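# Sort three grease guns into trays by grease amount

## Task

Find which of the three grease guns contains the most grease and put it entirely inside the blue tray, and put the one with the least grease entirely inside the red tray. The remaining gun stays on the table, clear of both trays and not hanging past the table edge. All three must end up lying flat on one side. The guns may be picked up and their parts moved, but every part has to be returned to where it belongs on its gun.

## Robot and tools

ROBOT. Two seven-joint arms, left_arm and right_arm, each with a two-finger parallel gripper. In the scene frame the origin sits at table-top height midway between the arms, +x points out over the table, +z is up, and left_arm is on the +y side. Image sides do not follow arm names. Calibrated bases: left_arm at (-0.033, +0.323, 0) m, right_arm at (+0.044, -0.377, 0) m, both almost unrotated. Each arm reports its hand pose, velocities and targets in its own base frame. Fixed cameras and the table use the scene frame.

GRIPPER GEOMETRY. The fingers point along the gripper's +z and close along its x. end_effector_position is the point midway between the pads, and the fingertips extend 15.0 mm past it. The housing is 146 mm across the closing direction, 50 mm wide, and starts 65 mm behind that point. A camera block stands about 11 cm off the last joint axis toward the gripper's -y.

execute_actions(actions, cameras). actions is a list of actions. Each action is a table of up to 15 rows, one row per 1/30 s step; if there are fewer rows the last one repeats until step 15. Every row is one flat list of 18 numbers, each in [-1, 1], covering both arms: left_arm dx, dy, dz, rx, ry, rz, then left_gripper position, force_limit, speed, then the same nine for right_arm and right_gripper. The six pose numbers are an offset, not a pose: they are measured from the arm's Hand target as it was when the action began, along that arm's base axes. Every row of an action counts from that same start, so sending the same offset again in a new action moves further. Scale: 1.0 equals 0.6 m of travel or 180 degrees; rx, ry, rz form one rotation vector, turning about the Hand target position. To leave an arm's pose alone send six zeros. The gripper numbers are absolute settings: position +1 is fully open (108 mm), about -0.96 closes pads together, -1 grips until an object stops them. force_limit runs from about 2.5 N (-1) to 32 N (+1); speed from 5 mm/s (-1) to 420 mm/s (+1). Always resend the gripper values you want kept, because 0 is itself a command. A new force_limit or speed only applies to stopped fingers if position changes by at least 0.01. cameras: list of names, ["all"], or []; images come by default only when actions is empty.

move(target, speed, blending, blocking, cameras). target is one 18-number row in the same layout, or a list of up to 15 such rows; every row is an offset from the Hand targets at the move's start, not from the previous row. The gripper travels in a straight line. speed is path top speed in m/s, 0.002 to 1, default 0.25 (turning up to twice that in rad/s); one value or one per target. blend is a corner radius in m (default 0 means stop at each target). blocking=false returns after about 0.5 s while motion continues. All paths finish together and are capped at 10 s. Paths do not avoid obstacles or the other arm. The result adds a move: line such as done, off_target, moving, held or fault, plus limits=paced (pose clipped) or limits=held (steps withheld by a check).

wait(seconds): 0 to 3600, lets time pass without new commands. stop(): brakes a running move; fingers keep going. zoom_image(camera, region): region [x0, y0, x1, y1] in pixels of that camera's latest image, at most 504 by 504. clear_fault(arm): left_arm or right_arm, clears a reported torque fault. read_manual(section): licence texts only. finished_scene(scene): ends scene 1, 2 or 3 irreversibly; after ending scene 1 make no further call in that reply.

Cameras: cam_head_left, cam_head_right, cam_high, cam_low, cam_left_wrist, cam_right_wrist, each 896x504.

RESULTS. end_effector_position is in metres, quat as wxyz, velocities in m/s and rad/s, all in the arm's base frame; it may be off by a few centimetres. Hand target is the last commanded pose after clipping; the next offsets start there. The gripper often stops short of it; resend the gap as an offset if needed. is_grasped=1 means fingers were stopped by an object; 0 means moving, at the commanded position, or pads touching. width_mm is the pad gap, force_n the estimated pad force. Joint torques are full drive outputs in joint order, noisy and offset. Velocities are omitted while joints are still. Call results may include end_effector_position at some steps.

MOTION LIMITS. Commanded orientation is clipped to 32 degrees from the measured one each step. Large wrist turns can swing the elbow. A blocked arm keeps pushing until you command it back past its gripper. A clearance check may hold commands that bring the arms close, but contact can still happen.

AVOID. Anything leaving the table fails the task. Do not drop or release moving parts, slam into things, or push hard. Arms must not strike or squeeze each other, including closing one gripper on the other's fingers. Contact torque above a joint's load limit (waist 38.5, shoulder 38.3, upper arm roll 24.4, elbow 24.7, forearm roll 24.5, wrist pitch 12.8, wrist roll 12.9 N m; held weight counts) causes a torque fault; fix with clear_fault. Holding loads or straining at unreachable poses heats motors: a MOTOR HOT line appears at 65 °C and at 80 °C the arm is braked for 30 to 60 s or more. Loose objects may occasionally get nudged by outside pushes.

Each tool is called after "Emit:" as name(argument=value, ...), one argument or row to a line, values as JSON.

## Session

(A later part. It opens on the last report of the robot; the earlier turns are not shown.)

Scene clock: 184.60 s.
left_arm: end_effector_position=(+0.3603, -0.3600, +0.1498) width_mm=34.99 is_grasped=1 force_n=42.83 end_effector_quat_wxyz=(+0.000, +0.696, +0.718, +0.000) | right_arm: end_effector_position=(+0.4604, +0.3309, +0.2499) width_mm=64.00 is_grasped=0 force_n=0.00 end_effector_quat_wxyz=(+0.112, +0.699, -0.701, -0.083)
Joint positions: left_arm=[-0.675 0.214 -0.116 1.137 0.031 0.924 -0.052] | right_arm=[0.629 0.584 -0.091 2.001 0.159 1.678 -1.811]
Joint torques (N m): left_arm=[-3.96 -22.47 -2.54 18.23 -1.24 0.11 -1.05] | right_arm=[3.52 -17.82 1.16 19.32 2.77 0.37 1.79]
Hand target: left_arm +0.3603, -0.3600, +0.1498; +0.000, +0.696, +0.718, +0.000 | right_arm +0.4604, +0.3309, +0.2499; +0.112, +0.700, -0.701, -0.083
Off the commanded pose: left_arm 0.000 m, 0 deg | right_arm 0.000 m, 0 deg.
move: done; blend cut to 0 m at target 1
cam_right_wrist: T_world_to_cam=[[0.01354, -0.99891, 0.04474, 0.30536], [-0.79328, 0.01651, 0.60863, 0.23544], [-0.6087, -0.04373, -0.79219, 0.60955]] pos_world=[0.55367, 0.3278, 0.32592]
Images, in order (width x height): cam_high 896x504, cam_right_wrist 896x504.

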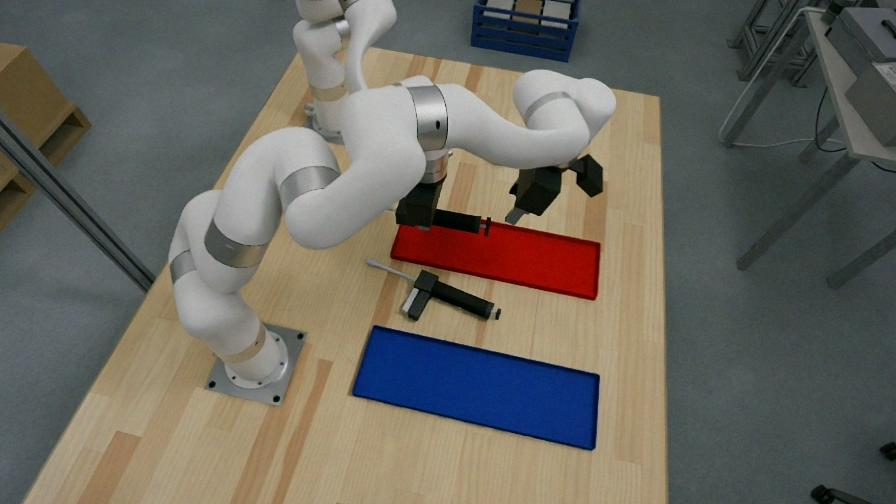

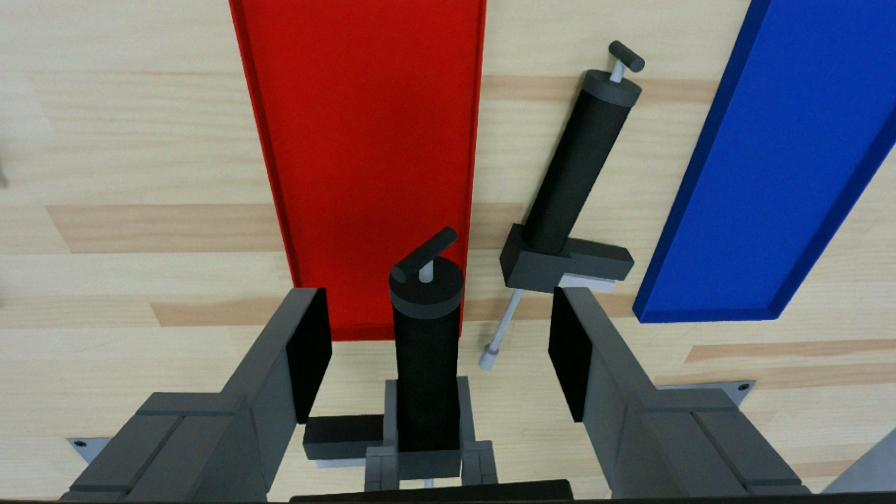

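Emit:
move(
  target=[
    [0,0,0,0,0,0,-1,0.8,-0.3,-0.03,0.002,-0.1,0,0,0,0.2,0,-0.1],
    [0,0,0,0,0,0,-1,0.8,-0.3,-0.064,0.002,-0.165,0,0,0,0.2,0,-0.1],
    [0,0,0,0,0,0,-1,0.8,-0.3,-0.064,0.002,-0.165,0,0,0,-1,0.2,-0.2],
  ],
  speed=[0.2,0.12,0.1],
  cameras=["cam_right_wrist"],
)

Emit:
move(
  target=[0,0,0,0,0,0,-1,0.8,-0.3,0.0167,0,0,0,0,0,-1,0.2,-0.2],
  speed=0.04,
)

Emit:
move(
  target=[0,0,0,0,0,0,-1,0.8,-0.3,0.0167,0,0,0,0,0,-1,0.2,-0.2],
  speed=0.04,
)

Emit:
move(
  target=[0,0,0,0,0,0,-1,0.8,-0.3,0.0167,0,0,0,0,0,-1,0.2,-0.2],
  speed=0.04,
)

Emit:
move(
  target=[0,0,0,0,0,0,-1,0.8,-0.3,0.0167,0,0,0,0,0,-1,0.2,-0.2],
  speed=0.04,
)

Emit:
move(
  target=[0,0,0,0,0,0,-1,0.8,-0.3,0.0167,0,0,0,0,0,-1,0.2,-0.2],
  speed=0.04,
  cameras=["cam_right_wrist"],
)

Scene clock: 202.97 s.
left_arm: end_effector_position=(+0.3602, -0.3601, +0.1498) width_mm=34.99 is_grasped=1 force_n=42.83 end_effector_quat_wxyz=(+0.000, +0.696, +0.718, +0.000) | right_arm: end_effector_position=(+0.4219, +0.3322, +0.1509) width_mm=8.41 is_grasped=1 force_n=28.35 end_effector_quat_wxyz=(+0.112, +0.700, -0.701, -0.083)
Joint positions: left_arm=[-0.675 0.214 -0.117 1.137 0.031 0.924 -0.052] | right_arm=[0.678 0.495 -0.082 1.579 0.165 1.342 -1.811]
Joint torques (N m): left_arm=[-2.34 -22.86 -0.45 15.83 -0.71 -0.35 -0.32] | right_arm=[1.97 -32.68 -0.6 12.08 2.35 0.3 0.82]
Hand target: left_arm +0.3603, -0.3600, +0.1498; +0.000, +0.696, +0.718, +0.000 | right_arm +0.4220, +0.3321, +0.1509; +0.112, +0.700, -0.701, -0.083
Off the commanded pose: left_arm 0.000 m, 0 deg | right_arm 0.000 m, 0 deg.
move: done
cam_right_wrist: T_world_to_cam=[[0.01376, -0.99891, 0.0447, 0.3115], [-0.79328, 0.01631, 0.60864, 0.2652], [-0.6087, -0.04383, -0.79219, 0.50777]] pos_world=[0.51517, 0.3291, 0.22692]

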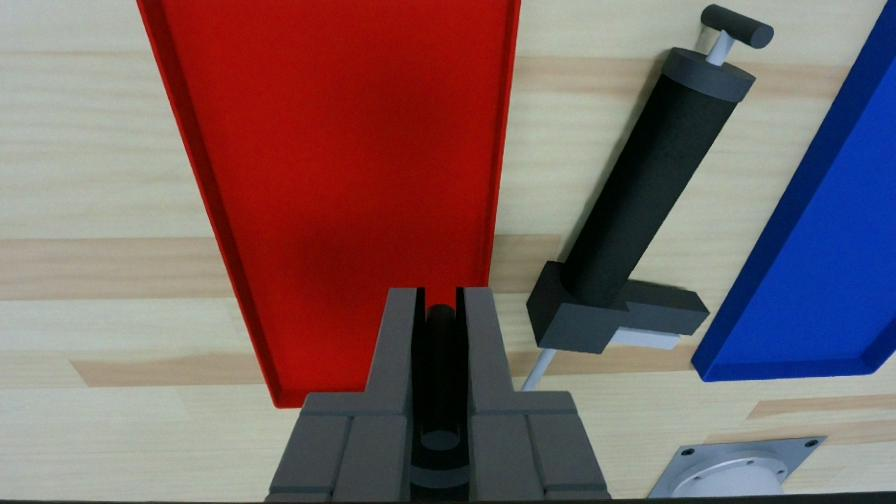

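Scene clock: 203.53 s.
left_arm: end_effector_position=(+0.3603, -0.3600, +0.1498) width_mm=34.99 is_grasped=1 force_n=42.82 end_effector_quat_wxyz=(+0.000, +0.696, +0.718, +0.000) | right_arm: end_effector_position=(+0.4320, +0.3322, +0.1509) width_mm=8.41 is_grasped=1 force_n=28.34 end_effector_quat_wxyz=(+0.112, +0.700, -0.701, -0.083)
Joint positions: left_arm=[-0.675 0.214 -0.116 1.137 0.031 0.924 -0.052] | right_arm=[0.669 0.525 -0.084 1.625 0.165 1.36 -1.82]
Joint torques (N m): left_arm=[-2.16 -24.7 -0.86 12.43 -0.54 -0.35 -0.84] | right_arm=[-5.48 -17.34 -3.21 19.7 -2.42 0.18 -0.8]
Hand target: left_arm +0.3603, -0.3600, +0.1498; +0.000, +0.696, +0.718, +0.000 | right_arm +0.4320, +0.3321, +0.1509; +0.112, +0.700, -0.701, -0.083
Off the commanded pose: left_arm 0.000 m, 0 deg | right_arm 0.000 m, 0 deg.
move: done

Scene clock: 204.10 s.
left_arm: end_effector_position=(+0.3603, -0.3600, +0.1497) width_mm=34.99 is_grasped=1 force_n=42.83 end_effector_quat_wxyz=(+0.000, +0.696, +0.718, +0.000) | right_arm: end_effector_position=(+0.4420, +0.3321, +0.1509) width_mm=8.41 is_grasped=1 force_n=28.34 end_effector_quat_wxyz=(+0.112, +0.700, -0.701, -0.083)
Joint positions: left_arm=[-0.675 0.214 -0.116 1.137 0.031 0.924 -0.052] | right_arm=[0.659 0.555 -0.086 1.673 0.165 1.378 -1.827]
Joint torques (N m): left_arm=[-2.6 -26.13 -1.36 10.66 -0.66 -0.26 -0.93] | right_arm=[-5.25 -17.53 -2.76 19.69 -2.07 0.18 -1.37]
Hand target: left_arm +0.3603, -0.3600, +0.1498; +0.000, +0.696, +0.718, +0.000 | right_arm +0.4420, +0.3321, +0.1509; +0.112, +0.700, -0.701, -0.083
Off the commanded pose: left_arm 0.000 m, 0 deg | right_arm 0.000 m, 0 deg.
move: done

Scene clock: 204.67 s.
left_arm: end_effector_position=(+0.3603, -0.3600, +0.1497) width_mm=34.99 is_grasped=1 force_n=42.84 end_effector_quat_wxyz=(+0.000, +0.696, +0.718, +0.000) | right_arm: end_effector_position=(+0.4521, +0.3321, +0.1509) width_mm=8.41 is_grasped=1 force_n=28.34 end_effector_quat_wxyz=(+0.112, +0.700, -0.701, -0.083)
Joint positions: left_arm=[-0.675 0.214 -0.116 1.137 0.031 0.924 -0.052] | right_arm=[0.649 0.587 -0.088 1.723 0.165 1.398 -1.835]
Joint torques (N m): left_arm=[-3.17 -27.15 -1.91 10.91 -0.84 -0.42 -0.84] | right_arm=[-5.06 -17.93 -2.26 19.72 0.62 0.15 -1.38]
Hand target: left_arm +0.3603, -0.3600, +0.1498; +0.000, +0.696, +0.718, +0.000 | right_arm +0.4521, +0.3321, +0.1509; +0.112, +0.700, -0.701, -0.083
Off the commanded pose: left_arm 0.000 m, 0 deg | right_arm 0.000 m, 0 deg.
move: done

Scene clock: 205.27 s.
left_arm: end_effector_position=(+0.3603, -0.3600, +0.1497) width_mm=34.99 is_grasped=1 force_n=42.85 end_effector_quat_wxyz=(+0.000, +0.696, +0.718, +0.000) | right_arm: end_effector_position=(+0.4621, +0.3321, +0.1509) width_mm=8.41 is_grasped=1 force_n=28.35 end_effector_quat_wxyz=(+0.112, +0.700, -0.701, -0.083)
Joint positions: left_arm=[-0.675 0.214 -0.116 1.137 0.031 0.924 -0.052] | right_arm=[0.639 0.62 -0.09 1.777 0.166 1.42 -1.842]
Joint torques (N m): left_arm=[-3.93 -28.42 -2.83 11.24 -1.31 -0.46 -0.92] | right_arm=[-4.9 -18.34 -2.34 19.71 2.99 0.19 -1.43]
Hand target: left_arm +0.3603, -0.3600, +0.1498; +0.000, +0.696, +0.718, +0.000 | right_arm +0.4621, +0.3321, +0.1509; +0.112, +0.700, -0.701, -0.083
Off the commanded pose: left_arm 0.000 m, 0 deg | right_arm 0.000 m, 0 deg.
move: done

Scene clock: 205.87 s.
left_arm: end_effector_position=(+0.3603, -0.3600, +0.1497) width_mm=34.99 is_grasped=1 force_n=42.86 end_effector_quat_wxyz=(+0.000, +0.696, +0.718, +0.000) | right_arm: end_effector_position=(+0.4721, +0.3321, +0.1509) width_mm=8.41 is_grasped=1 force_n=28.35 end_effector_quat_wxyz=(+0.112, +0.700, -0.701, -0.083)
Joint positions: left_arm=[-0.675 0.214 -0.116 1.137 0.031 0.924 -0.052] | right_arm=[0.629 0.655 -0.091 1.833 0.166 1.442 -1.848]
Joint torques (N m): left_arm=[-4.7 -29.96 -3.02 11.54 -1.05 -0.34 -0.79] | right_arm=[-4.98 -18.42 -2.62 19.94 2.86 0.15 -1.3]
Hand target: left_arm +0.3603, -0.3600, +0.1498; +0.000, +0.696, +0.718, +0.000 | right_arm +0.4721, +0.3321, +0.1509; +0.112, +0.700, -0.701, -0.083
Off the commanded pose: left_arm 0.000 m, 0 deg | right_arm 0.000 m, 0 deg.
move: done
cam_right_wrist: T_world_to_cam=[[0.01368, -0.9989, 0.04476, 0.31084], [-0.79328, 0.01641, 0.60863, 0.30499], [-0.6087, -0.04383, -0.79219, 0.53833]] pos_world=[0.56537, 0.3291, 0.22692]

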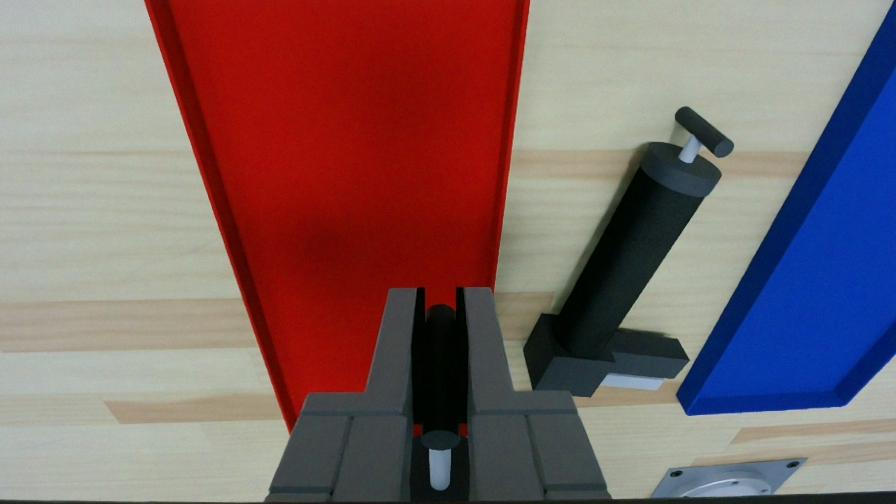

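Emit:
move(
  target=[0,0,0,0,0,0,-1,0.8,-0.3,0.0167,0,0,0,0,0,-1,0.2,-0.2],
  speed=0.04,
)

Emit:
move(
  target=[0,0,0,0,0,0,-1,0.8,-0.3,0.0167,0,0,0,0,0,-1,0.2,-0.2],
  speed=0.04,
)

Emit:
move(
  target=[0,0,0,0,0,0,-1,0.8,-0.3,0.0167,0,0,0,0,0,-1,0.2,-0.2],
  speed=0.04,
)

Emit:
move(
  target=[0,0,0,0,0,0,-1,0.8,-0.3,0.0167,0,0,0,0,0,-1,0.2,-0.2],
  speed=0.04,
  cameras=["cam_high"],
)

Scene clock: 213.87 s.
left_arm: end_effector_position=(+0.3604, -0.3599, +0.1497) width_mm=34.99 is_grasped=1 force_n=42.89 end_effector_quat_wxyz=(+0.000, +0.696, +0.718, +0.000) | right_arm: end_effector_position=(+0.4821, +0.3322, +0.1509) width_mm=8.41 is_grasped=1 force_n=28.34 end_effector_quat_wxyz=(+0.112, +0.700, -0.701, -0.083)
Joint positions: left_arm=[-0.675 0.214 -0.116 1.137 0.031 0.924 -0.052] | right_arm=[0.618 0.691 -0.092 1.893 0.166 1.467 -1.854]
Joint torques (N m): left_arm=[-13.07 -38.47 -12.58 12.87 -3.36 0.18 0.5] | right_arm=[-14.63 -19.57 -8.12 24.08 0.13 -3.45 -1.53]
Hand target: left_arm +0.3603, -0.3600, +0.1498; +0.000, +0.696, +0.718, +0.000 | right_arm +0.4821, +0.3321, +0.1509; +0.112, +0.700, -0.701, -0.083
Off the commanded pose: left_arm 0.000 m, 0 deg | right_arm 0.000 m, 0 deg.
move: done

Scene clock: 214.47 s.
left_arm: end_effector_position=(+0.3603, -0.3600, +0.1497) width_mm=34.99 is_grasped=1 force_n=42.89 end_effector_quat_wxyz=(+0.000, +0.696, +0.718, +0.000) | right_arm: end_effector_position=(+0.4921, +0.3321, +0.1509) width_mm=8.41 is_grasped=1 force_n=28.34 end_effector_quat_wxyz=(+0.112, +0.700, -0.701, -0.083)
Joint positions: left_arm=[-0.675 0.214 -0.116 1.137 0.031 0.924 -0.052] | right_arm=[0.607 0.73 -0.092 1.958 0.166 1.493 -1.859]
Joint torques (N m): left_arm=[-18.06 -40.17 -15.13 13.08 -4.89 1.88 0.54] | right_arm=[-15.46 -20.27 -7.71 24.78 1.44 -3.86 -1.47]
Hand target: left_arm +0.3603, -0.3600, +0.1498; +0.000, +0.696, +0.718, +0.000 | right_arm +0.4921, +0.3321, +0.1509; +0.112, +0.700, -0.701, -0.083
Off the commanded pose: left_arm 0.000 m, 0 deg | right_arm 0.000 m, 0 deg.
move: done

Scene clock: 215.07 s.
left_arm: end_effector_position=(+0.3603, -0.3600, +0.1497) width_mm=34.99 is_grasped=1 force_n=42.90 end_effector_quat_wxyz=(+0.000, +0.696, +0.718, +0.000) | right_arm: end_effector_position=(+0.5022, +0.3321, +0.1509) width_mm=8.41 is_grasped=1 force_n=28.34 end_effector_quat_wxyz=(+0.112, +0.700, -0.701, -0.083)
Joint positions: left_arm=[-0.675 0.214 -0.116 1.137 0.031 0.924 -0.052] | right_arm=[0.596 0.773 -0.092 2.029 0.166 1.523 -1.864]
Joint torques (N m): left_arm=[-18.06 -42.36 -15.07 13.44 -4.89 1.77 0.12] | right_arm=[-15.78 -20.87 -7.97 24.75 1.46 -4.05 -1.46]
Hand target: left_arm +0.3603, -0.3600, +0.1498; +0.000, +0.696, +0.718, +0.000 | right_arm +0.5022, +0.3321, +0.1509; +0.112, +0.700, -0.701, -0.083
Off the commanded pose: left_arm 0.000 m, 0 deg | right_arm 0.000 m, 0 deg.
move: done

Scene clock: 215.70 s.
left_arm: end_effector_position=(+0.3603, -0.3600, +0.1497) width_mm=34.99 is_grasped=1 force_n=42.92 end_effector_quat_wxyz=(+0.000, +0.696, +0.718, +0.000) | right_arm: end_effector_position=(+0.5122, +0.3321, +0.1509) width_mm=8.41 is_grasped=1 force_n=28.35 end_effector_quat_wxyz=(+0.112, +0.700, -0.701, -0.083)
Joint positions: left_arm=[-0.675 0.214 -0.116 1.137 0.031 0.924 -0.052] | right_arm=[0.584 0.819 -0.092 2.108 0.167 1.556 -1.867]
Joint torques (N m): left_arm=[-18.34 -43.64 -15.22 13.11 -4.96 1.73 -0.22] | right_arm=[-16.79 -21.61 -5.63 25.21 0.97 -4.38 -1.48]
Hand target: left_arm +0.3603, -0.3600, +0.1498; +0.000, +0.696, +0.718, +0.000 | right_arm +0.5122, +0.3321, +0.1509; +0.112, +0.700, -0.701, -0.083
Off the commanded pose: left_arm 0.000 m, 0 deg | right_arm 0.000 m, 0 deg.
move: done

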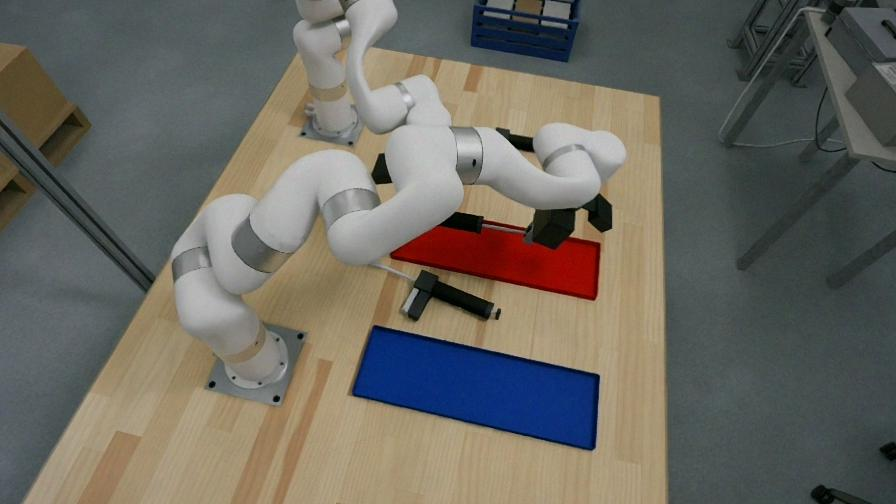

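Emit:
move(
  target=[
    [0,0,0,0,0,0,-1,0.8,-0.3,-0.1605,0,0,0,0,0,-1,0.2,-0.2],
    [0,0,0,0,0,0,-1,0.8,-0.3,-0.1605,0,0,0,0,0,0.2,0.2,-0.1],
    [0,0,0,0,0,0,-1,0.8,-0.3,-0.08,0,0.15,0,0,0,0.2,0.2,-0.1],
    [0.066,0.317,-0.1,0,0,0,-1,0.8,-0.3,-0.08,0,0.15,0,0,0,0.2,0.2,-0.1],
    [0.066,0.317,-0.213,0,0,0,-1,0.8,-0.3,-0.08,0,0.15,0,0,0,0.2,0.2,-0.1],
  ],
  speed=[0.1,0.1,0.2,0.3,0.1],
  blend=[0,0,0.02,0.02,0],
  cameras=["cam_right_wrist"],
)

Scene clock: 236.03 s.
left_arm: end_effector_position=(+0.3998, -0.1698, +0.0220) width_mm=34.99 is_grasped=1 force_n=42.82 end_effector_quat_wxyz=(+0.000, +0.696, +0.718, +0.000) | right_arm: end_effector_position=(+0.4642, +0.3321, +0.2409) width_mm=64.00 is_grasped=0 force_n=0.00 end_effector_quat_wxyz=(+0.112, +0.700, -0.701, -0.083)
Joint positions: left_arm=[-0.446 0.269 0.042 0.76 -0.023 0.49 0.371] | right_arm=[0.628 0.6 -0.092 2.002 0.161 1.663 -1.815]
Joint torques (N m): left_arm=[4.89 -17.61 -0.86 13.97 -2.62 -2.92 0.95] | right_arm=[-4.99 -18.56 1.53 19.17 2.81 0.55 0.61]
Hand target: left_arm +0.3999, -0.1698, +0.0220; +0.000, +0.696, +0.718, +0.000 | right_arm +0.4642, +0.3321, +0.2409; +0.112, +0.700, -0.701, -0.083
Off the commanded pose: left_arm 0.000 m, 0 deg | right_arm 0.000 m, 0 deg.
move: done
cam_right_wrist: T_world_to_cam=[[0.01368, -0.9989, 0.04476, 0.30692], [-0.79328, 0.01641, 0.60863, 0.24394], [-0.6087, -0.04383, -0.79219, 0.60482]] pos_world=[0.55747, 0.3291, 0.31692]

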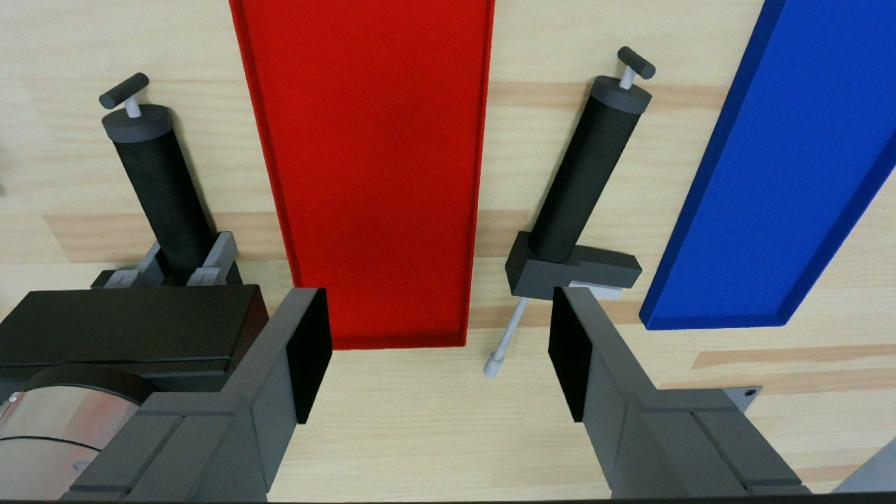

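Emit:
move(
  target=[
    [0,0,0,0,0,0,0.1,0.8,-0.2,0,0,0,0,0,0,0.2,0.2,-0.1],
    [0,0,0.18,0,0,0,0.1,0.8,-0.2,0,0,0,0,0,0,0.2,0.2,-0.1],
    [0.184,0.358,0.18,0,0,0,0.1,0.8,-0.2,0,0,0,0,0,0,0.2,0.2,-0.1],
  ],
  speed=[0.1,0.25,0.35],
  blend=[0,0.03,0],
  cameras=["cam_left_wrist"],
)

Scene clock: 245.27 s.
left_arm: end_effector_position=(+0.5103, +0.0449, +0.1300) width_mm=58.50 is_grasped=0 force_n=0.00 end_effector_quat_wxyz=(+0.000, +0.696, +0.718, +0.000) | right_arm: end_effector_position=(+0.4642, +0.3321, +0.2409) width_mm=64.00 is_grasped=0 force_n=0.00 end_effector_quat_wxyz=(+0.112, +0.700, -0.701, -0.083)
Joint positions: left_arm=[-0.163 0.259 0.266 1.127 -0.088 0.878 0.906] | right_arm=[0.628 0.6 -0.092 2.002 0.161 1.663 -1.815]
Joint torques (N m): left_arm=[3.48 -19.16 3 16.14 -2.26 0.42 0.88] | right_arm=[-4.46 -20.15 1.48 19.28 2.59 0.15 -0.23]
Hand target: left_arm +0.5103, +0.0450, +0.1300; +0.000, +0.696, +0.718, +0.000 | right_arm +0.4642, +0.3321, +0.2409; +0.112, +0.700, -0.701, -0.083
Off the commanded pose: left_arm 0.000 m, 0 deg | right_arm 0.000 m, 0 deg.
move: done
cam_left_wrist: T_world_to_cam=[[-0.02558, 0.99941, -0.02274, -0.02946], [0.92125, 0.0324, 0.38762, -0.49519], [0.38812, -0.01103, -0.92154, 0.04001]] pos_world=[0.43992, 0.04593, 0.22814]

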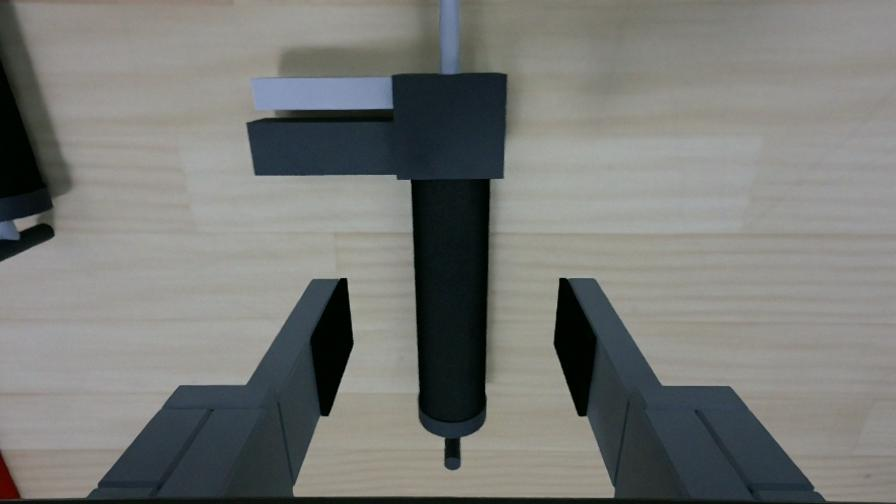

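Emit:
move(
  target=[
    [-0.003,0.002,-0.18,0,0,0,0.1,0.8,-0.2,0,0,0,0,0,0,0.2,0.2,-0.1],
    [-0.003,0.002,-0.18,0,0,0,-1,0.8,-0.2,0,0,0,0,0,0,0.2,0.2,-0.1],
    [-0.003,0.002,0.033,0,0,0,-1,0.8,-0.2,0,0,0,0,0,0,0.2,0.2,-0.1],
    [-0.2505,-0.675,0.033,0,0,0,-1,0.8,-0.2,0,0,0,0,0,0,0.2,0.2,-0.1],
  ],
  speed=[0.15,0.1,0.2,0.3],
  blend=[0,0,0.03,0],
)

Emit:
move(
  target=[
    [0,0,0,0,0,0,-1,0.8,-0.2,-0.025,0,-0.09,0,0,0,0.2,0.2,-0.1],
    [0,0,0,0,0,0,-1,0.8,-0.2,-0.057,0,-0.151,0,0,0,0.2,0.2,-0.1],
  ],
  speed=[0.2,0.12],
  cameras=["cam_right_wrist"],
)

Scene clock: 269.97 s.
left_arm: end_effector_position=(+0.3600, -0.3599, +0.1498) width_mm=34.95 is_grasped=1 force_n=46.57 end_effector_quat_wxyz=(+0.000, +0.696, +0.718, +0.000) | right_arm: end_effector_position=(+0.4642, +0.3321, +0.2409) width_mm=64.00 is_grasped=0 force_n=0.00 end_effector_quat_wxyz=(+0.112, +0.700, -0.701, -0.083)
Joint positions: left_arm=[-0.678 0.213 -0.113 1.136 0.031 0.924 -0.052] | right_arm=[0.628 0.6 -0.092 2.002 0.161 1.663 -1.815]
Joint torques (N m): left_arm=[-3.78 -22.46 -1.71 18.71 1.1 -0.01 -1.02] | right_arm=[-4.26 -23.04 1.25 19.26 2.27 -0.22 -0.81]
Hand target: left_arm +0.3600, -0.3600, +0.1498; +0.000, +0.696, +0.718, +0.000 | right_arm +0.4642, +0.3321, +0.2409; +0.112, +0.700, -0.701, -0.083
Off the commanded pose: left_arm 0.000 m, 0 deg | right_arm 0.000 m, 0 deg.
move: done

Scene clock: 271.27 s.
left_arm: end_effector_position=(+0.3600, -0.3600, +0.1498) width_mm=34.95 is_grasped=1 force_n=46.56 end_effector_quat_wxyz=(+0.000, +0.696, +0.718, +0.000) | right_arm: end_effector_position=(+0.4300, +0.3321, +0.1503) width_mm=64.00 is_grasped=0 force_n=0.00 end_effector_quat_wxyz=(+0.112, +0.700, -0.701, -0.083)
Joint positions: left_arm=[-0.678 0.213 -0.113 1.136 0.03 0.924 -0.052] | right_arm=[0.671 0.519 -0.084 1.614 0.166 1.355 -1.818]
Joint torques (N m): left_arm=[-3.85 -22.13 -2.45 18.45 -1.27 0 -0.86] | right_arm=[5.79 -35.6 1.48 10.25 4.05 -2.92 0.87]
Hand target: left_arm +0.3600, -0.3600, +0.1498; +0.000, +0.696, +0.718, +0.000 | right_arm +0.4300, +0.3321, +0.1503; +0.112, +0.700, -0.701, -0.083
Off the commanded pose: left_arm 0.000 m, 0 deg | right_arm 0.000 m, 0 deg.
move: done
cam_right_wrist: T_world_to_cam=[[0.01362, -0.99891, 0.04468, 0.3115], [-0.79328, 0.01641, 0.60863, 0.27195], [-0.6087, -0.04373, -0.79219, 0.5122]] pos_world=[0.52327, 0.3291, 0.22632]

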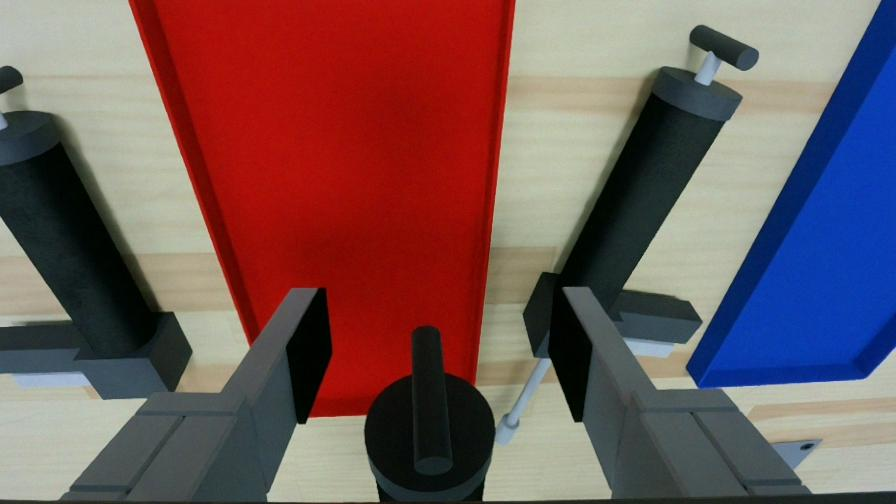

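Emit:
move(
  target=[
    [0,0,0,0,0,0,-1,0.8,-0.2,-0.008,0.003,0.003,0,0,0,0.2,0.2,-0.1],
    [0,0,0,0,0,0,-1,0.8,-0.2,-0.008,0.003,0.003,0,0,0,-1,0.2,-0.2],
    [0,0,0,0,0,0,-1,0.8,-0.2,0.0087,0.003,0.003,0,0,0,-1,0.2,-0.2],
  ],
  speed=[0.1,0.1,0.04],
  cameras=["cam_right_wrist"],
)

Emit:
move(
  target=[0,0,0,0,0,0,-1,0.8,-0.2,0.0167,0,0,0,0,0,-1,0.2,-0.2],
  speed=0.04,
)

Emit:
move(
  target=[0,0,0,0,0,0,-1,0.8,-0.2,0.0167,0,0,0,0,0,-1,0.2,-0.2],
  speed=0.04,
)

Emit:
move(
  target=[0,0,0,0,0,0,-1,0.8,-0.2,0.0167,0,0,0,0,0,-1,0.2,-0.2],
  speed=0.04,
)

Emit:
move(
  target=[0,0,0,0,0,0,-1,0.8,-0.2,0.0167,0,0,0,0,0,-1,0.2,-0.2],
  speed=0.04,
  cameras=["cam_right_wrist"],
)

Scene clock: 287.77 s.
left_arm: end_effector_position=(+0.3600, -0.3600, +0.1498) width_mm=34.95 is_grasped=1 force_n=46.62 end_effector_quat_wxyz=(+0.000, +0.696, +0.718, +0.000) | right_arm: end_effector_position=(+0.4352, +0.3340, +0.1521) width_mm=8.35 is_grasped=1 force_n=30.78 end_effector_quat_wxyz=(+0.112, +0.700, -0.701, -0.083)
Joint positions: left_arm=[-0.678 0.213 -0.113 1.136 0.03 0.924 -0.052] | right_arm=[0.668 0.537 -0.085 1.647 0.166 1.37 -1.819]
Joint torques (N m): left_arm=[-3.13 -23.82 -1.79 14.17 -0.81 -0.49 0.21] | right_arm=[-5.02 -17.49 -2.83 20.08 -1.11 -0.19 -0.66]
Hand target: left_arm +0.3600, -0.3600, +0.1498; +0.000, +0.696, +0.718, +0.000 | right_arm +0.4352, +0.3339, +0.1521; +0.112, +0.700, -0.701, -0.083
Off the commanded pose: left_arm 0.000 m, 0 deg | right_arm 0.000 m, 0 deg.
move: done
cam_right_wrist: T_world_to_cam=[[0.01368, -0.9989, 0.04476, 0.31309], [-0.79328, 0.01641, 0.60863, 0.27496], [-0.6087, -0.04383, -0.79219, 0.5169]] pos_world=[0.52847, 0.33089, 0.22812]

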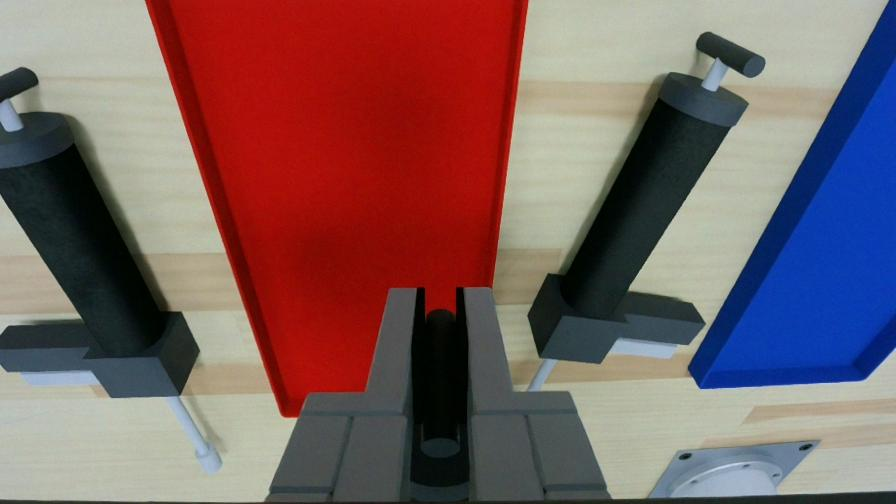

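Scene clock: 288.33 s.
left_arm: end_effector_position=(+0.3600, -0.3600, +0.1498) width_mm=34.95 is_grasped=1 force_n=46.65 end_effector_quat_wxyz=(+0.000, +0.696, +0.718, +0.000) | right_arm: end_effector_position=(+0.4452, +0.3339, +0.1521) width_mm=8.35 is_grasped=1 force_n=30.79 end_effector_quat_wxyz=(+0.112, +0.700, -0.701, -0.083)
Joint positions: left_arm=[-0.678 0.213 -0.113 1.136 0.03 0.924 -0.052] | right_arm=[0.658 0.568 -0.087 1.696 0.166 1.389 -1.827]
Joint torques (N m): left_arm=[-3.48 -24.69 -2.7 11.7 -1.16 -0.41 0.43] | right_arm=[-4.98 -17.4 -2.73 20.05 -1.26 -0.09 -1.46]
Hand target: left_arm +0.3600, -0.3600, +0.1498; +0.000, +0.696, +0.718, +0.000 | right_arm +0.4452, +0.3339, +0.1521; +0.112, +0.700, -0.701, -0.083
Off the commanded pose: left_arm 0.000 m, 0 deg | right_arm 0.000 m, 0 deg.
move: done

Scene clock: 288.90 s.
left_arm: end_effector_position=(+0.3600, -0.3600, +0.1497) width_mm=34.95 is_grasped=1 force_n=46.65 end_effector_quat_wxyz=(+0.000, +0.696, +0.718, +0.000) | right_arm: end_effector_position=(+0.4553, +0.3339, +0.1521) width_mm=8.35 is_grasped=1 force_n=30.80 end_effector_quat_wxyz=(+0.112, +0.700, -0.701, -0.083)
Joint positions: left_arm=[-0.678 0.213 -0.113 1.136 0.03 0.924 -0.052] | right_arm=[0.648 0.6 -0.089 1.748 0.166 1.41 -1.834]
Joint torques (N m): left_arm=[-4.36 -25.22 -3.33 11.06 -1.32 -0.48 0.66] | right_arm=[-5.06 -18.06 -2.14 19.95 2.31 -0.11 -1.45]
Hand target: left_arm +0.3600, -0.3600, +0.1498; +0.000, +0.696, +0.718, +0.000 | right_arm +0.4552, +0.3339, +0.1521; +0.112, +0.700, -0.701, -0.083
Off the commanded pose: left_arm 0.000 m, 0 deg | right_arm 0.000 m, 0 deg.
move: done

Scene clock: 289.50 s.
left_arm: end_effector_position=(+0.3600, -0.3600, +0.1497) width_mm=34.95 is_grasped=1 force_n=46.67 end_effector_quat_wxyz=(+0.000, +0.696, +0.718, +0.000) | right_arm: end_effector_position=(+0.4653, +0.3339, +0.1521) width_mm=8.35 is_grasped=1 force_n=30.82 end_effector_quat_wxyz=(+0.112, +0.700, -0.701, -0.083)
Joint positions: left_arm=[-0.678 0.213 -0.113 1.136 0.03 0.924 -0.052] | right_arm=[0.638 0.634 -0.09 1.803 0.166 1.432 -1.841]
Joint torques (N m): left_arm=[-5.26 -26.25 -3.98 11.28 -1.16 -0.47 0.53] | right_arm=[-4.97 -18.54 -2.55 19.92 2.94 -0.12 -1.44]
Hand target: left_arm +0.3600, -0.3600, +0.1498; +0.000, +0.696, +0.718, +0.000 | right_arm +0.4653, +0.3339, +0.1521; +0.112, +0.700, -0.701, -0.083
Off the commanded pose: left_arm 0.000 m, 0 deg | right_arm 0.000 m, 0 deg.
move: done

Scene clock: 290.10 s.
left_arm: end_effector_position=(+0.3600, -0.3600, +0.1497) width_mm=34.95 is_grasped=1 force_n=46.68 end_effector_quat_wxyz=(+0.000, +0.696, +0.718, +0.000) | right_arm: end_effector_position=(+0.4753, +0.3339, +0.1521) width_mm=8.35 is_grasped=1 force_n=30.84 end_effector_quat_wxyz=(+0.112, +0.700, -0.701, -0.083)
Joint positions: left_arm=[-0.678 0.213 -0.113 1.136 0.03 0.924 -0.052] | right_arm=[0.627 0.67 -0.091 1.861 0.166 1.455 -1.847]
Joint torques (N m): left_arm=[-5.77 -26.88 -4.07 11.24 -0.92 -0.52 0.43] | right_arm=[-5.08 -18.58 -2.12 19.88 3.91 -0.16 -1.47]
Hand target: left_arm +0.3600, -0.3600, +0.1498; +0.000, +0.696, +0.718, +0.000 | right_arm +0.4753, +0.3339, +0.1521; +0.112, +0.700, -0.701, -0.083
Off the commanded pose: left_arm 0.000 m, 0 deg | right_arm 0.000 m, 0 deg.
move: done
cam_right_wrist: T_world_to_cam=[[0.01368, -0.9989, 0.04476, 0.31254], [-0.79328, 0.01641, 0.60863, 0.30676], [-0.6087, -0.04383, -0.79219, 0.54131]] pos_world=[0.56857, 0.33089, 0.22812]

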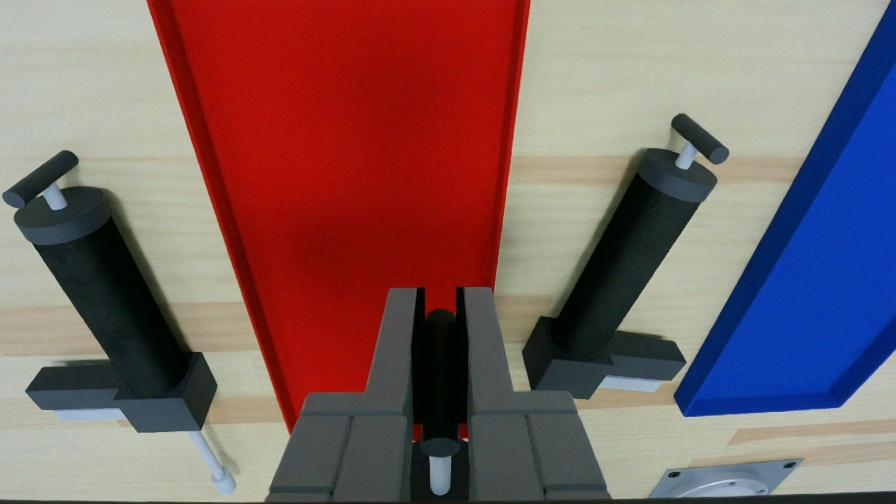

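At 50 with no engagement; continue.

Emit:
move(
  target=[0,0,0,0,0,0,-1,0.8,-0.2,0.0167,0,0,0,0,0,-1,0.2,-0.2],
  speed=0.04,
)

Emit:
move(
  target=[0,0,0,0,0,0,-1,0.8,-0.2,0.0167,0,0,0,0,0,-1,0.2,-0.2],
  speed=0.04,
)

Emit:
move(
  target=[0,0,0,0,0,0,-1,0.8,-0.2,0.0167,0,0,0,0,0,-1,0.2,-0.2],
  speed=0.04,
)

Scene clock: 298.37 s.
left_arm: end_effector_position=(+0.3600, -0.3600, +0.1497) width_mm=34.95 is_grasped=1 force_n=46.71 end_effector_quat_wxyz=(+0.000, +0.696, +0.718, +0.000) | right_arm: end_effector_position=(+0.4853, +0.3339, +0.1521) width_mm=8.35 is_grasped=1 force_n=30.85 end_effector_quat_wxyz=(+0.112, +0.700, -0.701, -0.083)
Joint positions: left_arm=[-0.678 0.213 -0.113 1.136 0.03 0.924 -0.052] | right_arm=[0.616 0.707 -0.092 1.923 0.166 1.48 -1.853]
Joint torques (N m): left_arm=[-6.74 -32.38 -4.24 11.58 -0.34 -0.78 -0.01] | right_arm=[-4.97 -19.18 -2.62 20.12 3.63 -0.27 -1.4]
Hand target: left_arm +0.3600, -0.3600, +0.1498; +0.000, +0.696, +0.718, +0.000 | right_arm +0.4853, +0.3339, +0.1521; +0.112, +0.700, -0.701, -0.083
Off the commanded pose: left_arm 0.000 m, 0 deg | right_arm 0.000 m, 0 deg.
move: done

Scene clock: 298.97 s.
left_arm: end_effector_position=(+0.3600, -0.3600, +0.1497) width_mm=34.95 is_grasped=1 force_n=46.72 end_effector_quat_wxyz=(+0.000, +0.696, +0.718, +0.000) | right_arm: end_effector_position=(+0.4953, +0.3339, +0.1521) width_mm=8.35 is_grasped=1 force_n=30.86 end_effector_quat_wxyz=(+0.112, +0.700, -0.701, -0.083)
Joint positions: left_arm=[-0.678 0.213 -0.113 1.136 0.03 0.924 -0.052] | right_arm=[0.605 0.747 -0.092 1.99 0.167 1.508 -1.858]
Joint torques (N m): left_arm=[-6.89 -33 -4.18 11.87 -0.09 -0.69 -0.08] | right_arm=[-5 -19.56 -1.98 19.97 4.09 -0.22 -1.48]
Hand target: left_arm +0.3600, -0.3600, +0.1498; +0.000, +0.696, +0.718, +0.000 | right_arm +0.4953, +0.3339, +0.1521; +0.112, +0.700, -0.701, -0.083
Off the commanded pose: left_arm 0.000 m, 0 deg | right_arm 0.000 m, 0 deg.
move: done

Scene clock: 299.60 s.
left_arm: end_effector_position=(+0.3601, -0.3599, +0.1497) width_mm=34.95 is_grasped=1 force_n=47.08 end_effector_quat_wxyz=(+0.000, +0.696, +0.718, +0.000) | right_arm: end_effector_position=(+0.5053, +0.3340, +0.1521) width_mm=8.35 is_grasped=1 force_n=30.67 end_effector_quat_wxyz=(+0.112, +0.700, -0.701, -0.083)
Joint positions: left_arm=[-0.678 0.213 -0.113 1.136 0.03 0.924 -0.052] | right_arm=[0.594 0.791 -0.092 2.064 0.167 1.539 -1.862]
Joint torques (N m): left_arm=[-12 -34.4 -11.59 11.74 -3.98 -0.41 0.69] | right_arm=[-14.55 -21.39 -6.55 25.18 0.17 -4.23 -1.37]
Hand target: left_arm +0.3600, -0.3600, +0.1498; +0.000, +0.696, +0.718, +0.000 | right_arm +0.5053, +0.3339, +0.1521; +0.112, +0.700, -0.701, -0.083
Off the commanded pose: left_arm 0.000 m, 0 deg | right_arm 0.000 m, 0 deg.
move: done

Emit:
move(
  target=[
    [0,0,0,0,0,0,-1,0.8,-0.2,-0.1438,0,0,0,0,0,-1,0.2,-0.2],
    [0,0,0,0,0,0,-1,0.8,-0.2,-0.1438,0,0,0,0,0,0.2,0.2,-0.1],
    [0,0,0,0,0,0,-1,0.8,-0.2,-0.08,0,0.12,0,0,0,0.2,0.2,-0.1],
    [0,0.383,0.033,0,0,0,-1,0.8,-0.2,-0.08,-0.05,0.12,0,0,0,0.2,0.2,-0.1],
    [0,0.383,0.033,0,0,0,-1,0.8,-0.2,-0.217,-0.1815,-0.02,-0.009,-0.09,-0.0637,0.2,0.2,-0.1],
  ],
  speed=[0.12,0.1,0.2,0.35,0.3],
  blend=[0,0,0.03,0.02,0],
  cameras=["cam_right_wrist","cam_high"],
)

Scene clock: 328.83 s.
left_arm: end_effector_position=(+0.3600, -0.1302, +0.1696) width_mm=34.98 is_grasped=1 force_n=44.38 end_effector_quat_wxyz=(+0.000, +0.696, +0.718, +0.000) | right_arm: end_effector_position=(+0.3752, +0.2250, +0.1401) width_mm=64.00 is_grasped=0 force_n=0.00 end_effector_quat_wxyz=(-0.014, -0.629, +0.777, -0.015)
Joint positions: left_arm=[-0.452 -0.22 0.102 0.698 0.028 0.916 0.386] | right_arm=[0.702 0.024 -0.148 0.87 -0.039 0.87 -1.568]
Joint torques (N m): left_arm=[3.45 -34.17 1.19 11.03 1.18 0.14 0.79] | right_arm=[5.82 -24.87 0.34 9.7 -3.08 -3.57 1.78]
Hand target: left_arm +0.3600, -0.1302, +0.1696; +0.000, +0.696, +0.718, +0.000 | right_arm +0.3751, +0.2250, +0.1401; -0.014, -0.629, +0.777, -0.015
Off the commanded pose: left_arm 0.000 m, 0 deg | right_arm 0.000 m, 0 deg.
move: done
cam_right_wrist: T_world_to_cam=[[-0.19931, -0.97884, 0.04645, 0.28076], [-0.9098, 0.20244, 0.36232, 0.27274], [-0.36405, 0.02996, -0.9309, 0.37716]] pos_world=[0.4414, 0.20831, 0.23924]
Images, in order (width x height): cam_high 896x504, cam_right_wrist 896x504.

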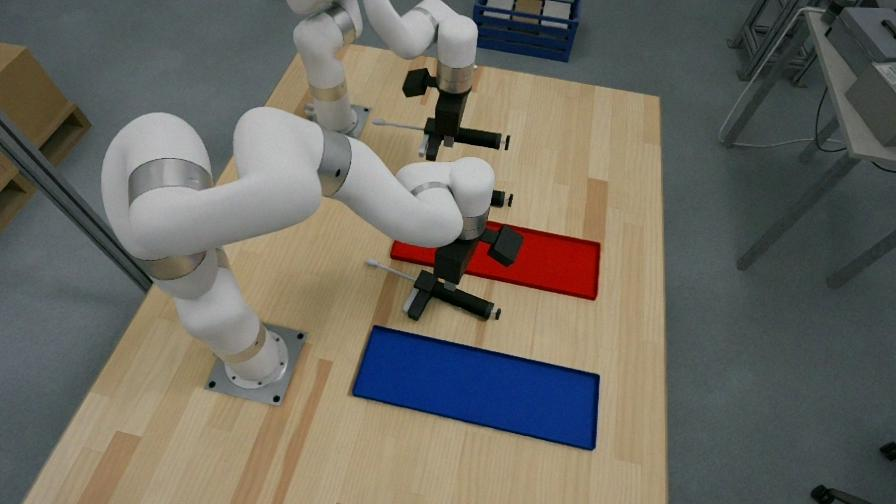

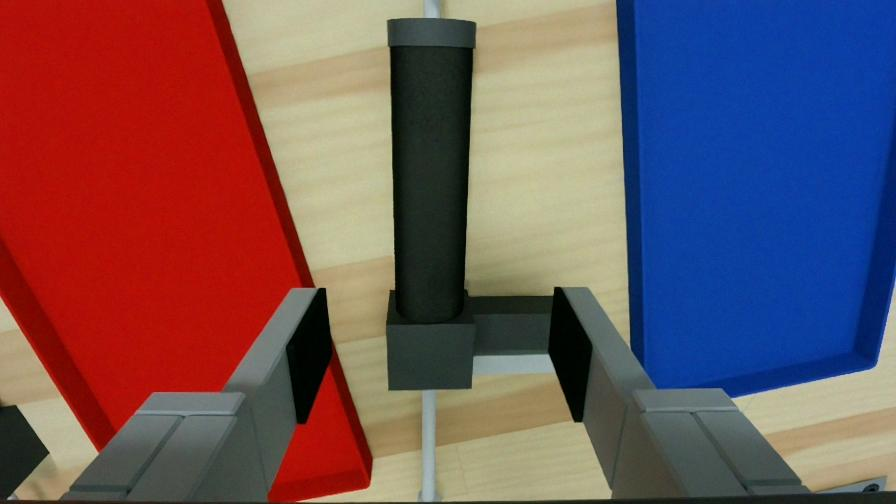

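Emit:
move(
  target=[
    [0,0,0,0,0,0,-1,0.8,-0.2,-0.002,-0.008,-0.12,0,0,0,-0.06,0.2,-0.1],
    [0,0,0,0,0,0,-1,0.8,-0.2,-0.002,-0.008,-0.197,0,0,0,-0.06,0.2,-0.1],
    [0,0,0,0,0,0,-1,0.8,-0.2,-0.002,-0.008,-0.197,0,0,0,-1,0.8,-0.2],
    [0,0,0,0,0,0,-1,0.8,-0.2,-0.002,-0.008,-0.06,0,0,0,-1,0.8,-0.2],
    [0,0,0,0,0,0,-1,0.8,-0.2,0.1747,0.2775,-0.06,0,0,0.067,-1,0.8,-0.2],
    [0,0,0,0,0,0,-1,0.8,-0.2,0.1747,0.2775,-0.11,0,0,0.067,-1,0.8,-0.2],
  ],
  speed=[0.2,0.12,0.1,0.2,0.3,0.12],
  blend=[0.01,0,0,0.02,0.01,0],
  cameras=["cam_right_wrist","cam_high"],
)

Scene clock: 355.23 s.
left_arm: end_effector_position=(+0.3600, -0.1302, +0.1696) width_mm=34.98 is_grasped=1 force_n=44.38 end_effector_quat_wxyz=(+0.000, +0.696, +0.718, +0.000) | right_arm: end_effector_position=(+0.4800, +0.3916, +0.0742) width_mm=35.40 is_grasped=1 force_n=30.43 end_effector_quat_wxyz=(+0.012, +0.708, -0.706, +0.016)
Joint positions: left_arm=[-0.452 -0.22 0.102 0.698 0.028 0.916 0.386] | right_arm=[0.745 0.683 -0.065 1.628 0.008 0.966 -1.668]
Joint torques (N m): left_arm=[2.99 -33.83 1.31 11.21 -1.24 -0.21 0.54] | right_arm=[-3 -20.94 1.12 12.38 3.51 -3.75 -0.21]
Hand target: left_arm +0.3600, -0.1302, +0.1696; +0.000, +0.696, +0.718, +0.000 | right_arm +0.4800, +0.3915, +0.0741; +0.012, +0.708, -0.706, +0.016
Off the commanded pose: left_arm 0.000 m, 0 deg | right_arm 0.000 m, 0 deg.
move: done
cam_right_wrist: T_world_to_cam=[[0.00966, -0.99888, 0.0464, 0.37534], [-0.93207, 0.00782, 0.36219, 0.44526], [-0.36215, -0.04675, -0.93095, 0.37802]] pos_world=[0.54829, 0.38911, 0.17324]
Images, in order (width x height): cam_high 896x504, cam_right_wrist 896x504.

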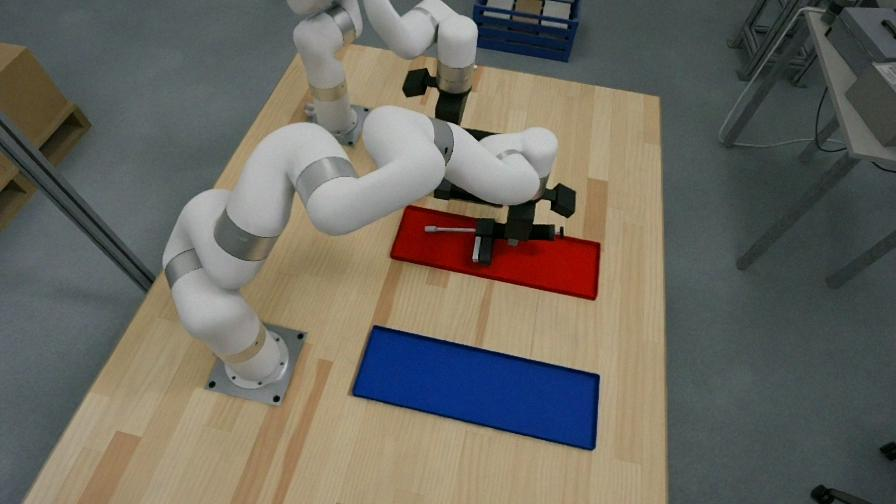

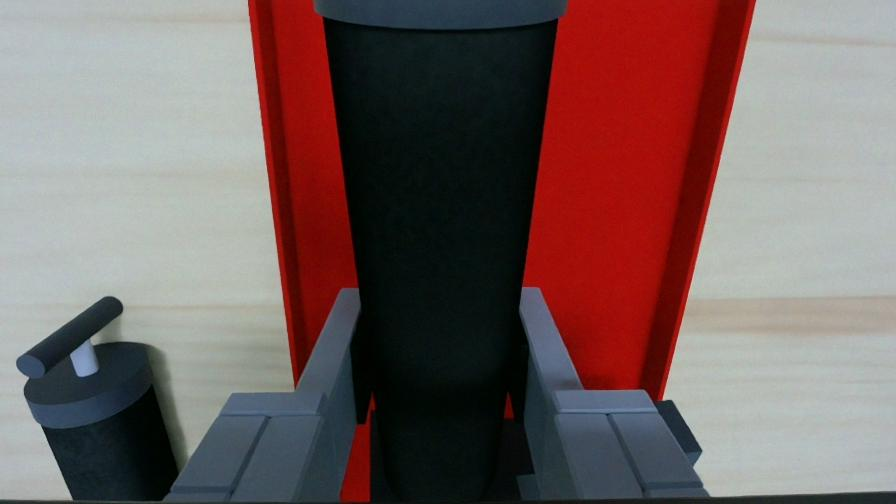

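Emit:
move(
  target=[
    [0,0,0,0,0,0,-1,0.8,-0.2,0,-0.0075,-0.03,0,0,0,-1,0.8,-0.2],
    [0,0,0,0,0,0,-1,0.8,-0.2,0,-0.0075,-0.0785,0,0,0,-1,0.8,-0.2],
    [0,0,0,0,0,0,-1,0.8,-0.2,0,-0.0075,-0.0785,0,0,0,-0.06,0.8,-0.2],
    [0,0,0,0,0,0,-1,0.8,-0.2,0,-0.0075,0.12,0,0,0,-0.06,0.8,-0.2],
    [0,0,0,0,0,0,-1,0.8,-0.2,-0.05,-0.6,0.2,-0.02,0.015,0,0.1,0.8,-0.2],
  ],
  speed=[0.12,0.06,0.1,0.15,0.35],
  blend=[0.01,0,0,0.02,0],
)

Emit:
move(
  target=[
    [0.1417,-0.5497,-0.06,0,0,0,-1,0.8,-0.2,0,0,0,0,0,0,0.1,0.8,-0.2],
    [0.1417,-0.5497,-0.246,0,0,0,-1,0.8,-0.2,0,0,0,0,0,0,0.1,0.8,-0.2],
    [0.1417,-0.5497,-0.246,0,0,0,0.0,0.8,-0.2,0,0,0,0,0,0,0.1,0.8,-0.2],
    [0.1417,-0.5497,0,0,0,0,0.0,0.8,-0.2,0,0,0,0,0,0,0.1,0.8,-0.2],
    [0.05,0.1,0.05,0,0,0,0.0,0.8,-0.2,0,0,0,0,0,0,0.1,0.8,-0.2],
  ],
  speed=[0.3,0.1,0.1,0.2,0.4],
  blend=[0.02,0,0,0.03,0],
  cameras=["cam_high","cam_right_wrist"],
)

Scene clock: 380.73 s.
left_arm: end_effector_position=(+0.3600, -0.1302, +0.1696) width_mm=34.98 is_grasped=1 force_n=44.38 end_effector_quat_wxyz=(+0.000, +0.696, +0.718, +0.000) | right_arm: end_effector_position=(+0.4500, +0.0315, +0.1941) width_mm=58.49 is_grasped=0 force_n=0.00 end_effector_quat_wxyz=(+0.051, +0.707, -0.705, +0.022)
Joint positions: left_arm=[-0.452 -0.22 0.102 0.698 0.028 0.916 0.386] | right_arm=[0.433 0.012 -0.32 1.027 -0.107 1.071 -2.192]
Joint torques (N m): left_arm=[3.05 -34.41 0.78 11.49 -1.29 -0.51 -0.01] | right_arm=[-2.86 -24.61 -2.02 10.86 -2.12 -0.01 -1.48]
Hand target: left_arm +0.3600, -0.1302, +0.1696; +0.000, +0.696, +0.718, +0.000 | right_arm +0.4500, +0.0315, +0.1941; +0.051, +0.707, -0.705, +0.022
Off the commanded pose: left_arm 0.000 m, 0 deg | right_arm 0.000 m, 0 deg.
move: done; blend cut to 0.0093 m at target 1

Scene clock: 386.10 s.
left_arm: end_effector_position=(+0.3900, -0.0702, +0.1995) width_mm=53.00 is_grasped=0 force_n=0.00 end_effector_quat_wxyz=(+0.000, +0.696, +0.718, +0.000) | right_arm: end_effector_position=(+0.4500, +0.0315, +0.1941) width_mm=58.49 is_grasped=0 force_n=0.00 end_effector_quat_wxyz=(+0.051, +0.707, -0.705, +0.022)
Joint positions: left_arm=[-0.357 -0.217 0.17 0.795 0.043 1.009 0.542] | right_arm=[0.433 0.012 -0.32 1.027 -0.107 1.071 -2.192]
Joint torques (N m): left_arm=[3.89 -31.73 1.29 9.57 1.34 0.39 1.06] | right_arm=[-2.7 -24.57 -1.93 13.51 0.5 0.01 -1.2]
Hand target: left_arm +0.3900, -0.0702, +0.1996; +0.000, +0.696, +0.718, +0.000 | right_arm +0.4500, +0.0315, +0.1941; +0.051, +0.707, -0.705, +0.022
Off the commanded pose: left_arm 0.000 m, 0 deg | right_arm 0.000 m, 0 deg.
move: done
cam_right_wrist: T_world_to_cam=[[0.0133, -0.994, 0.10858, -0.0035], [-0.91395, 0.03197, 0.40458, 0.35948], [-0.40562, -0.10462, -0.90804, 0.47895]] pos_world=[0.52286, 0.03514, 0.28985]

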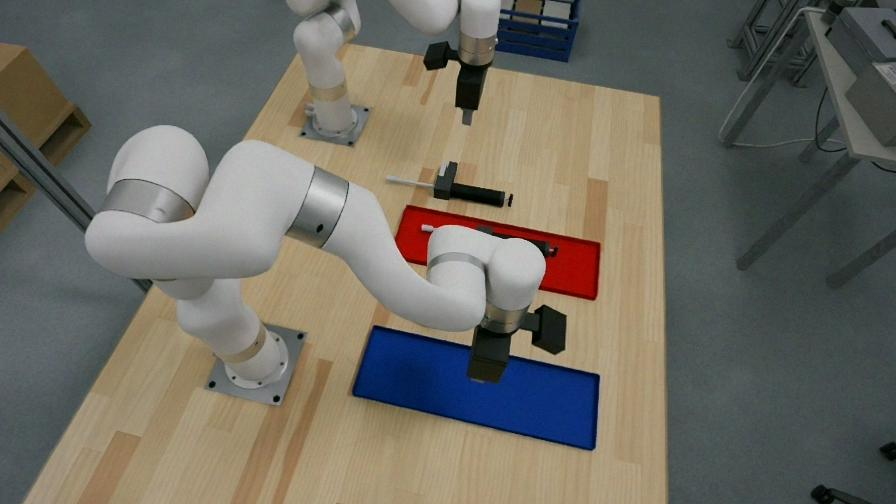

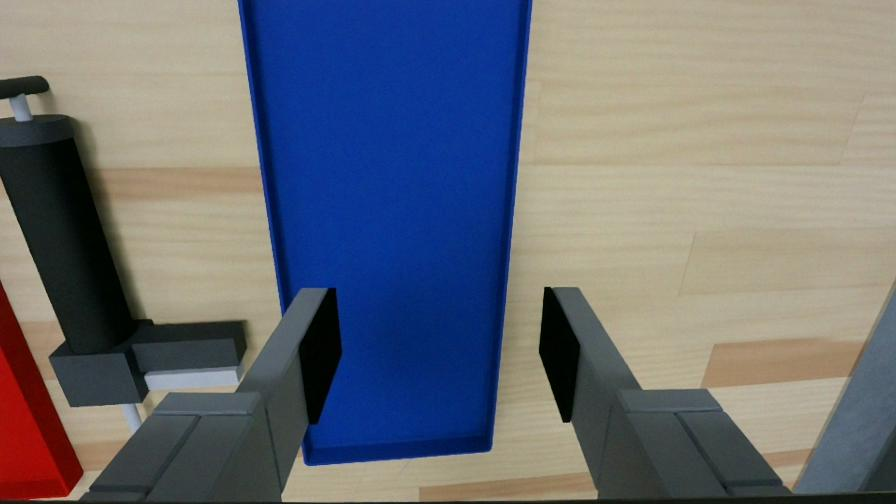

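Emit:
move(
  target=[0,0,0,0,0,0,0.0,0.8,-0.2,-0.1083,0.3175,-0.107,0.0329,-0.0131,-0.002,-0.06,0.8,-0.2],
  speed=0.3,
  cameras=["cam_right_wrist"],
)

Scene clock: 412.17 s.
left_arm: end_effector_position=(+0.3900, -0.0702, +0.1996) width_mm=53.00 is_grasped=0 force_n=0.00 end_effector_quat_wxyz=(+0.000, +0.696, +0.718, +0.000) | right_arm: end_effector_position=(+0.3850, +0.2220, +0.1299) width_mm=49.71 is_grasped=0 force_n=0.00 end_effector_quat_wxyz=(+0.000, +0.706, -0.708, +0.000)
Joint positions: left_arm=[-0.356 -0.218 0.17 0.795 0.043 1.009 0.542] | right_arm=[0.638 0.048 -0.116 0.86 0.009 0.812 -1.836]
Joint torques (N m): left_arm=[4.03 -31.14 1.35 9.94 -0.96 0.33 0.93] | right_arm=[3.59 -8.9 1.83 18.37 2.73 -3.59 1.74]
Hand target: left_arm +0.3900, -0.0702, +0.1996; +0.000, +0.696, +0.718, +0.000 | right_arm +0.3850, +0.2220, +0.1299; +0.000, +0.706, -0.708, +0.000
Off the commanded pose: left_arm 0.000 m, 0 deg | right_arm 0.000 m, 0 deg.
move: done
cam_right_wrist: T_world_to_cam=[[0.00453, -0.99997, 0.00581, 0.21174], [-0.92976, -0.00207, 0.36816, 0.33832], [-0.36814, -0.00707, -0.92975, 0.38093]] pos_world=[0.45384, 0.21512, 0.22838]

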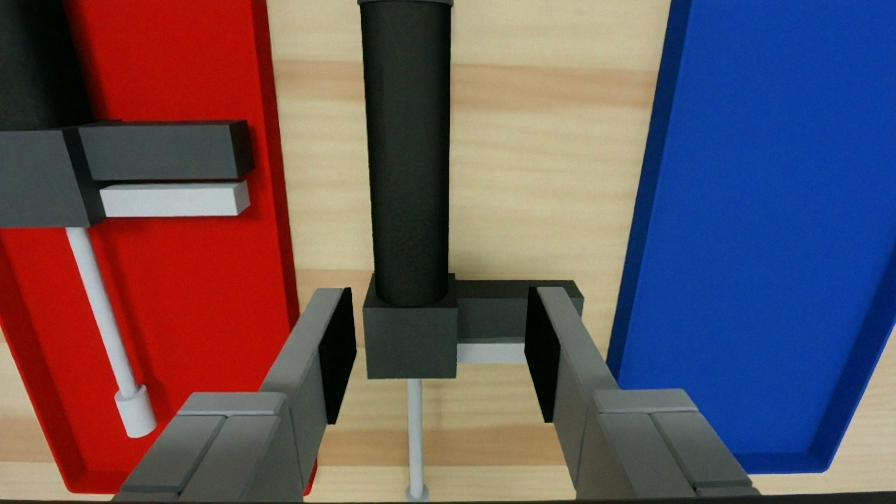

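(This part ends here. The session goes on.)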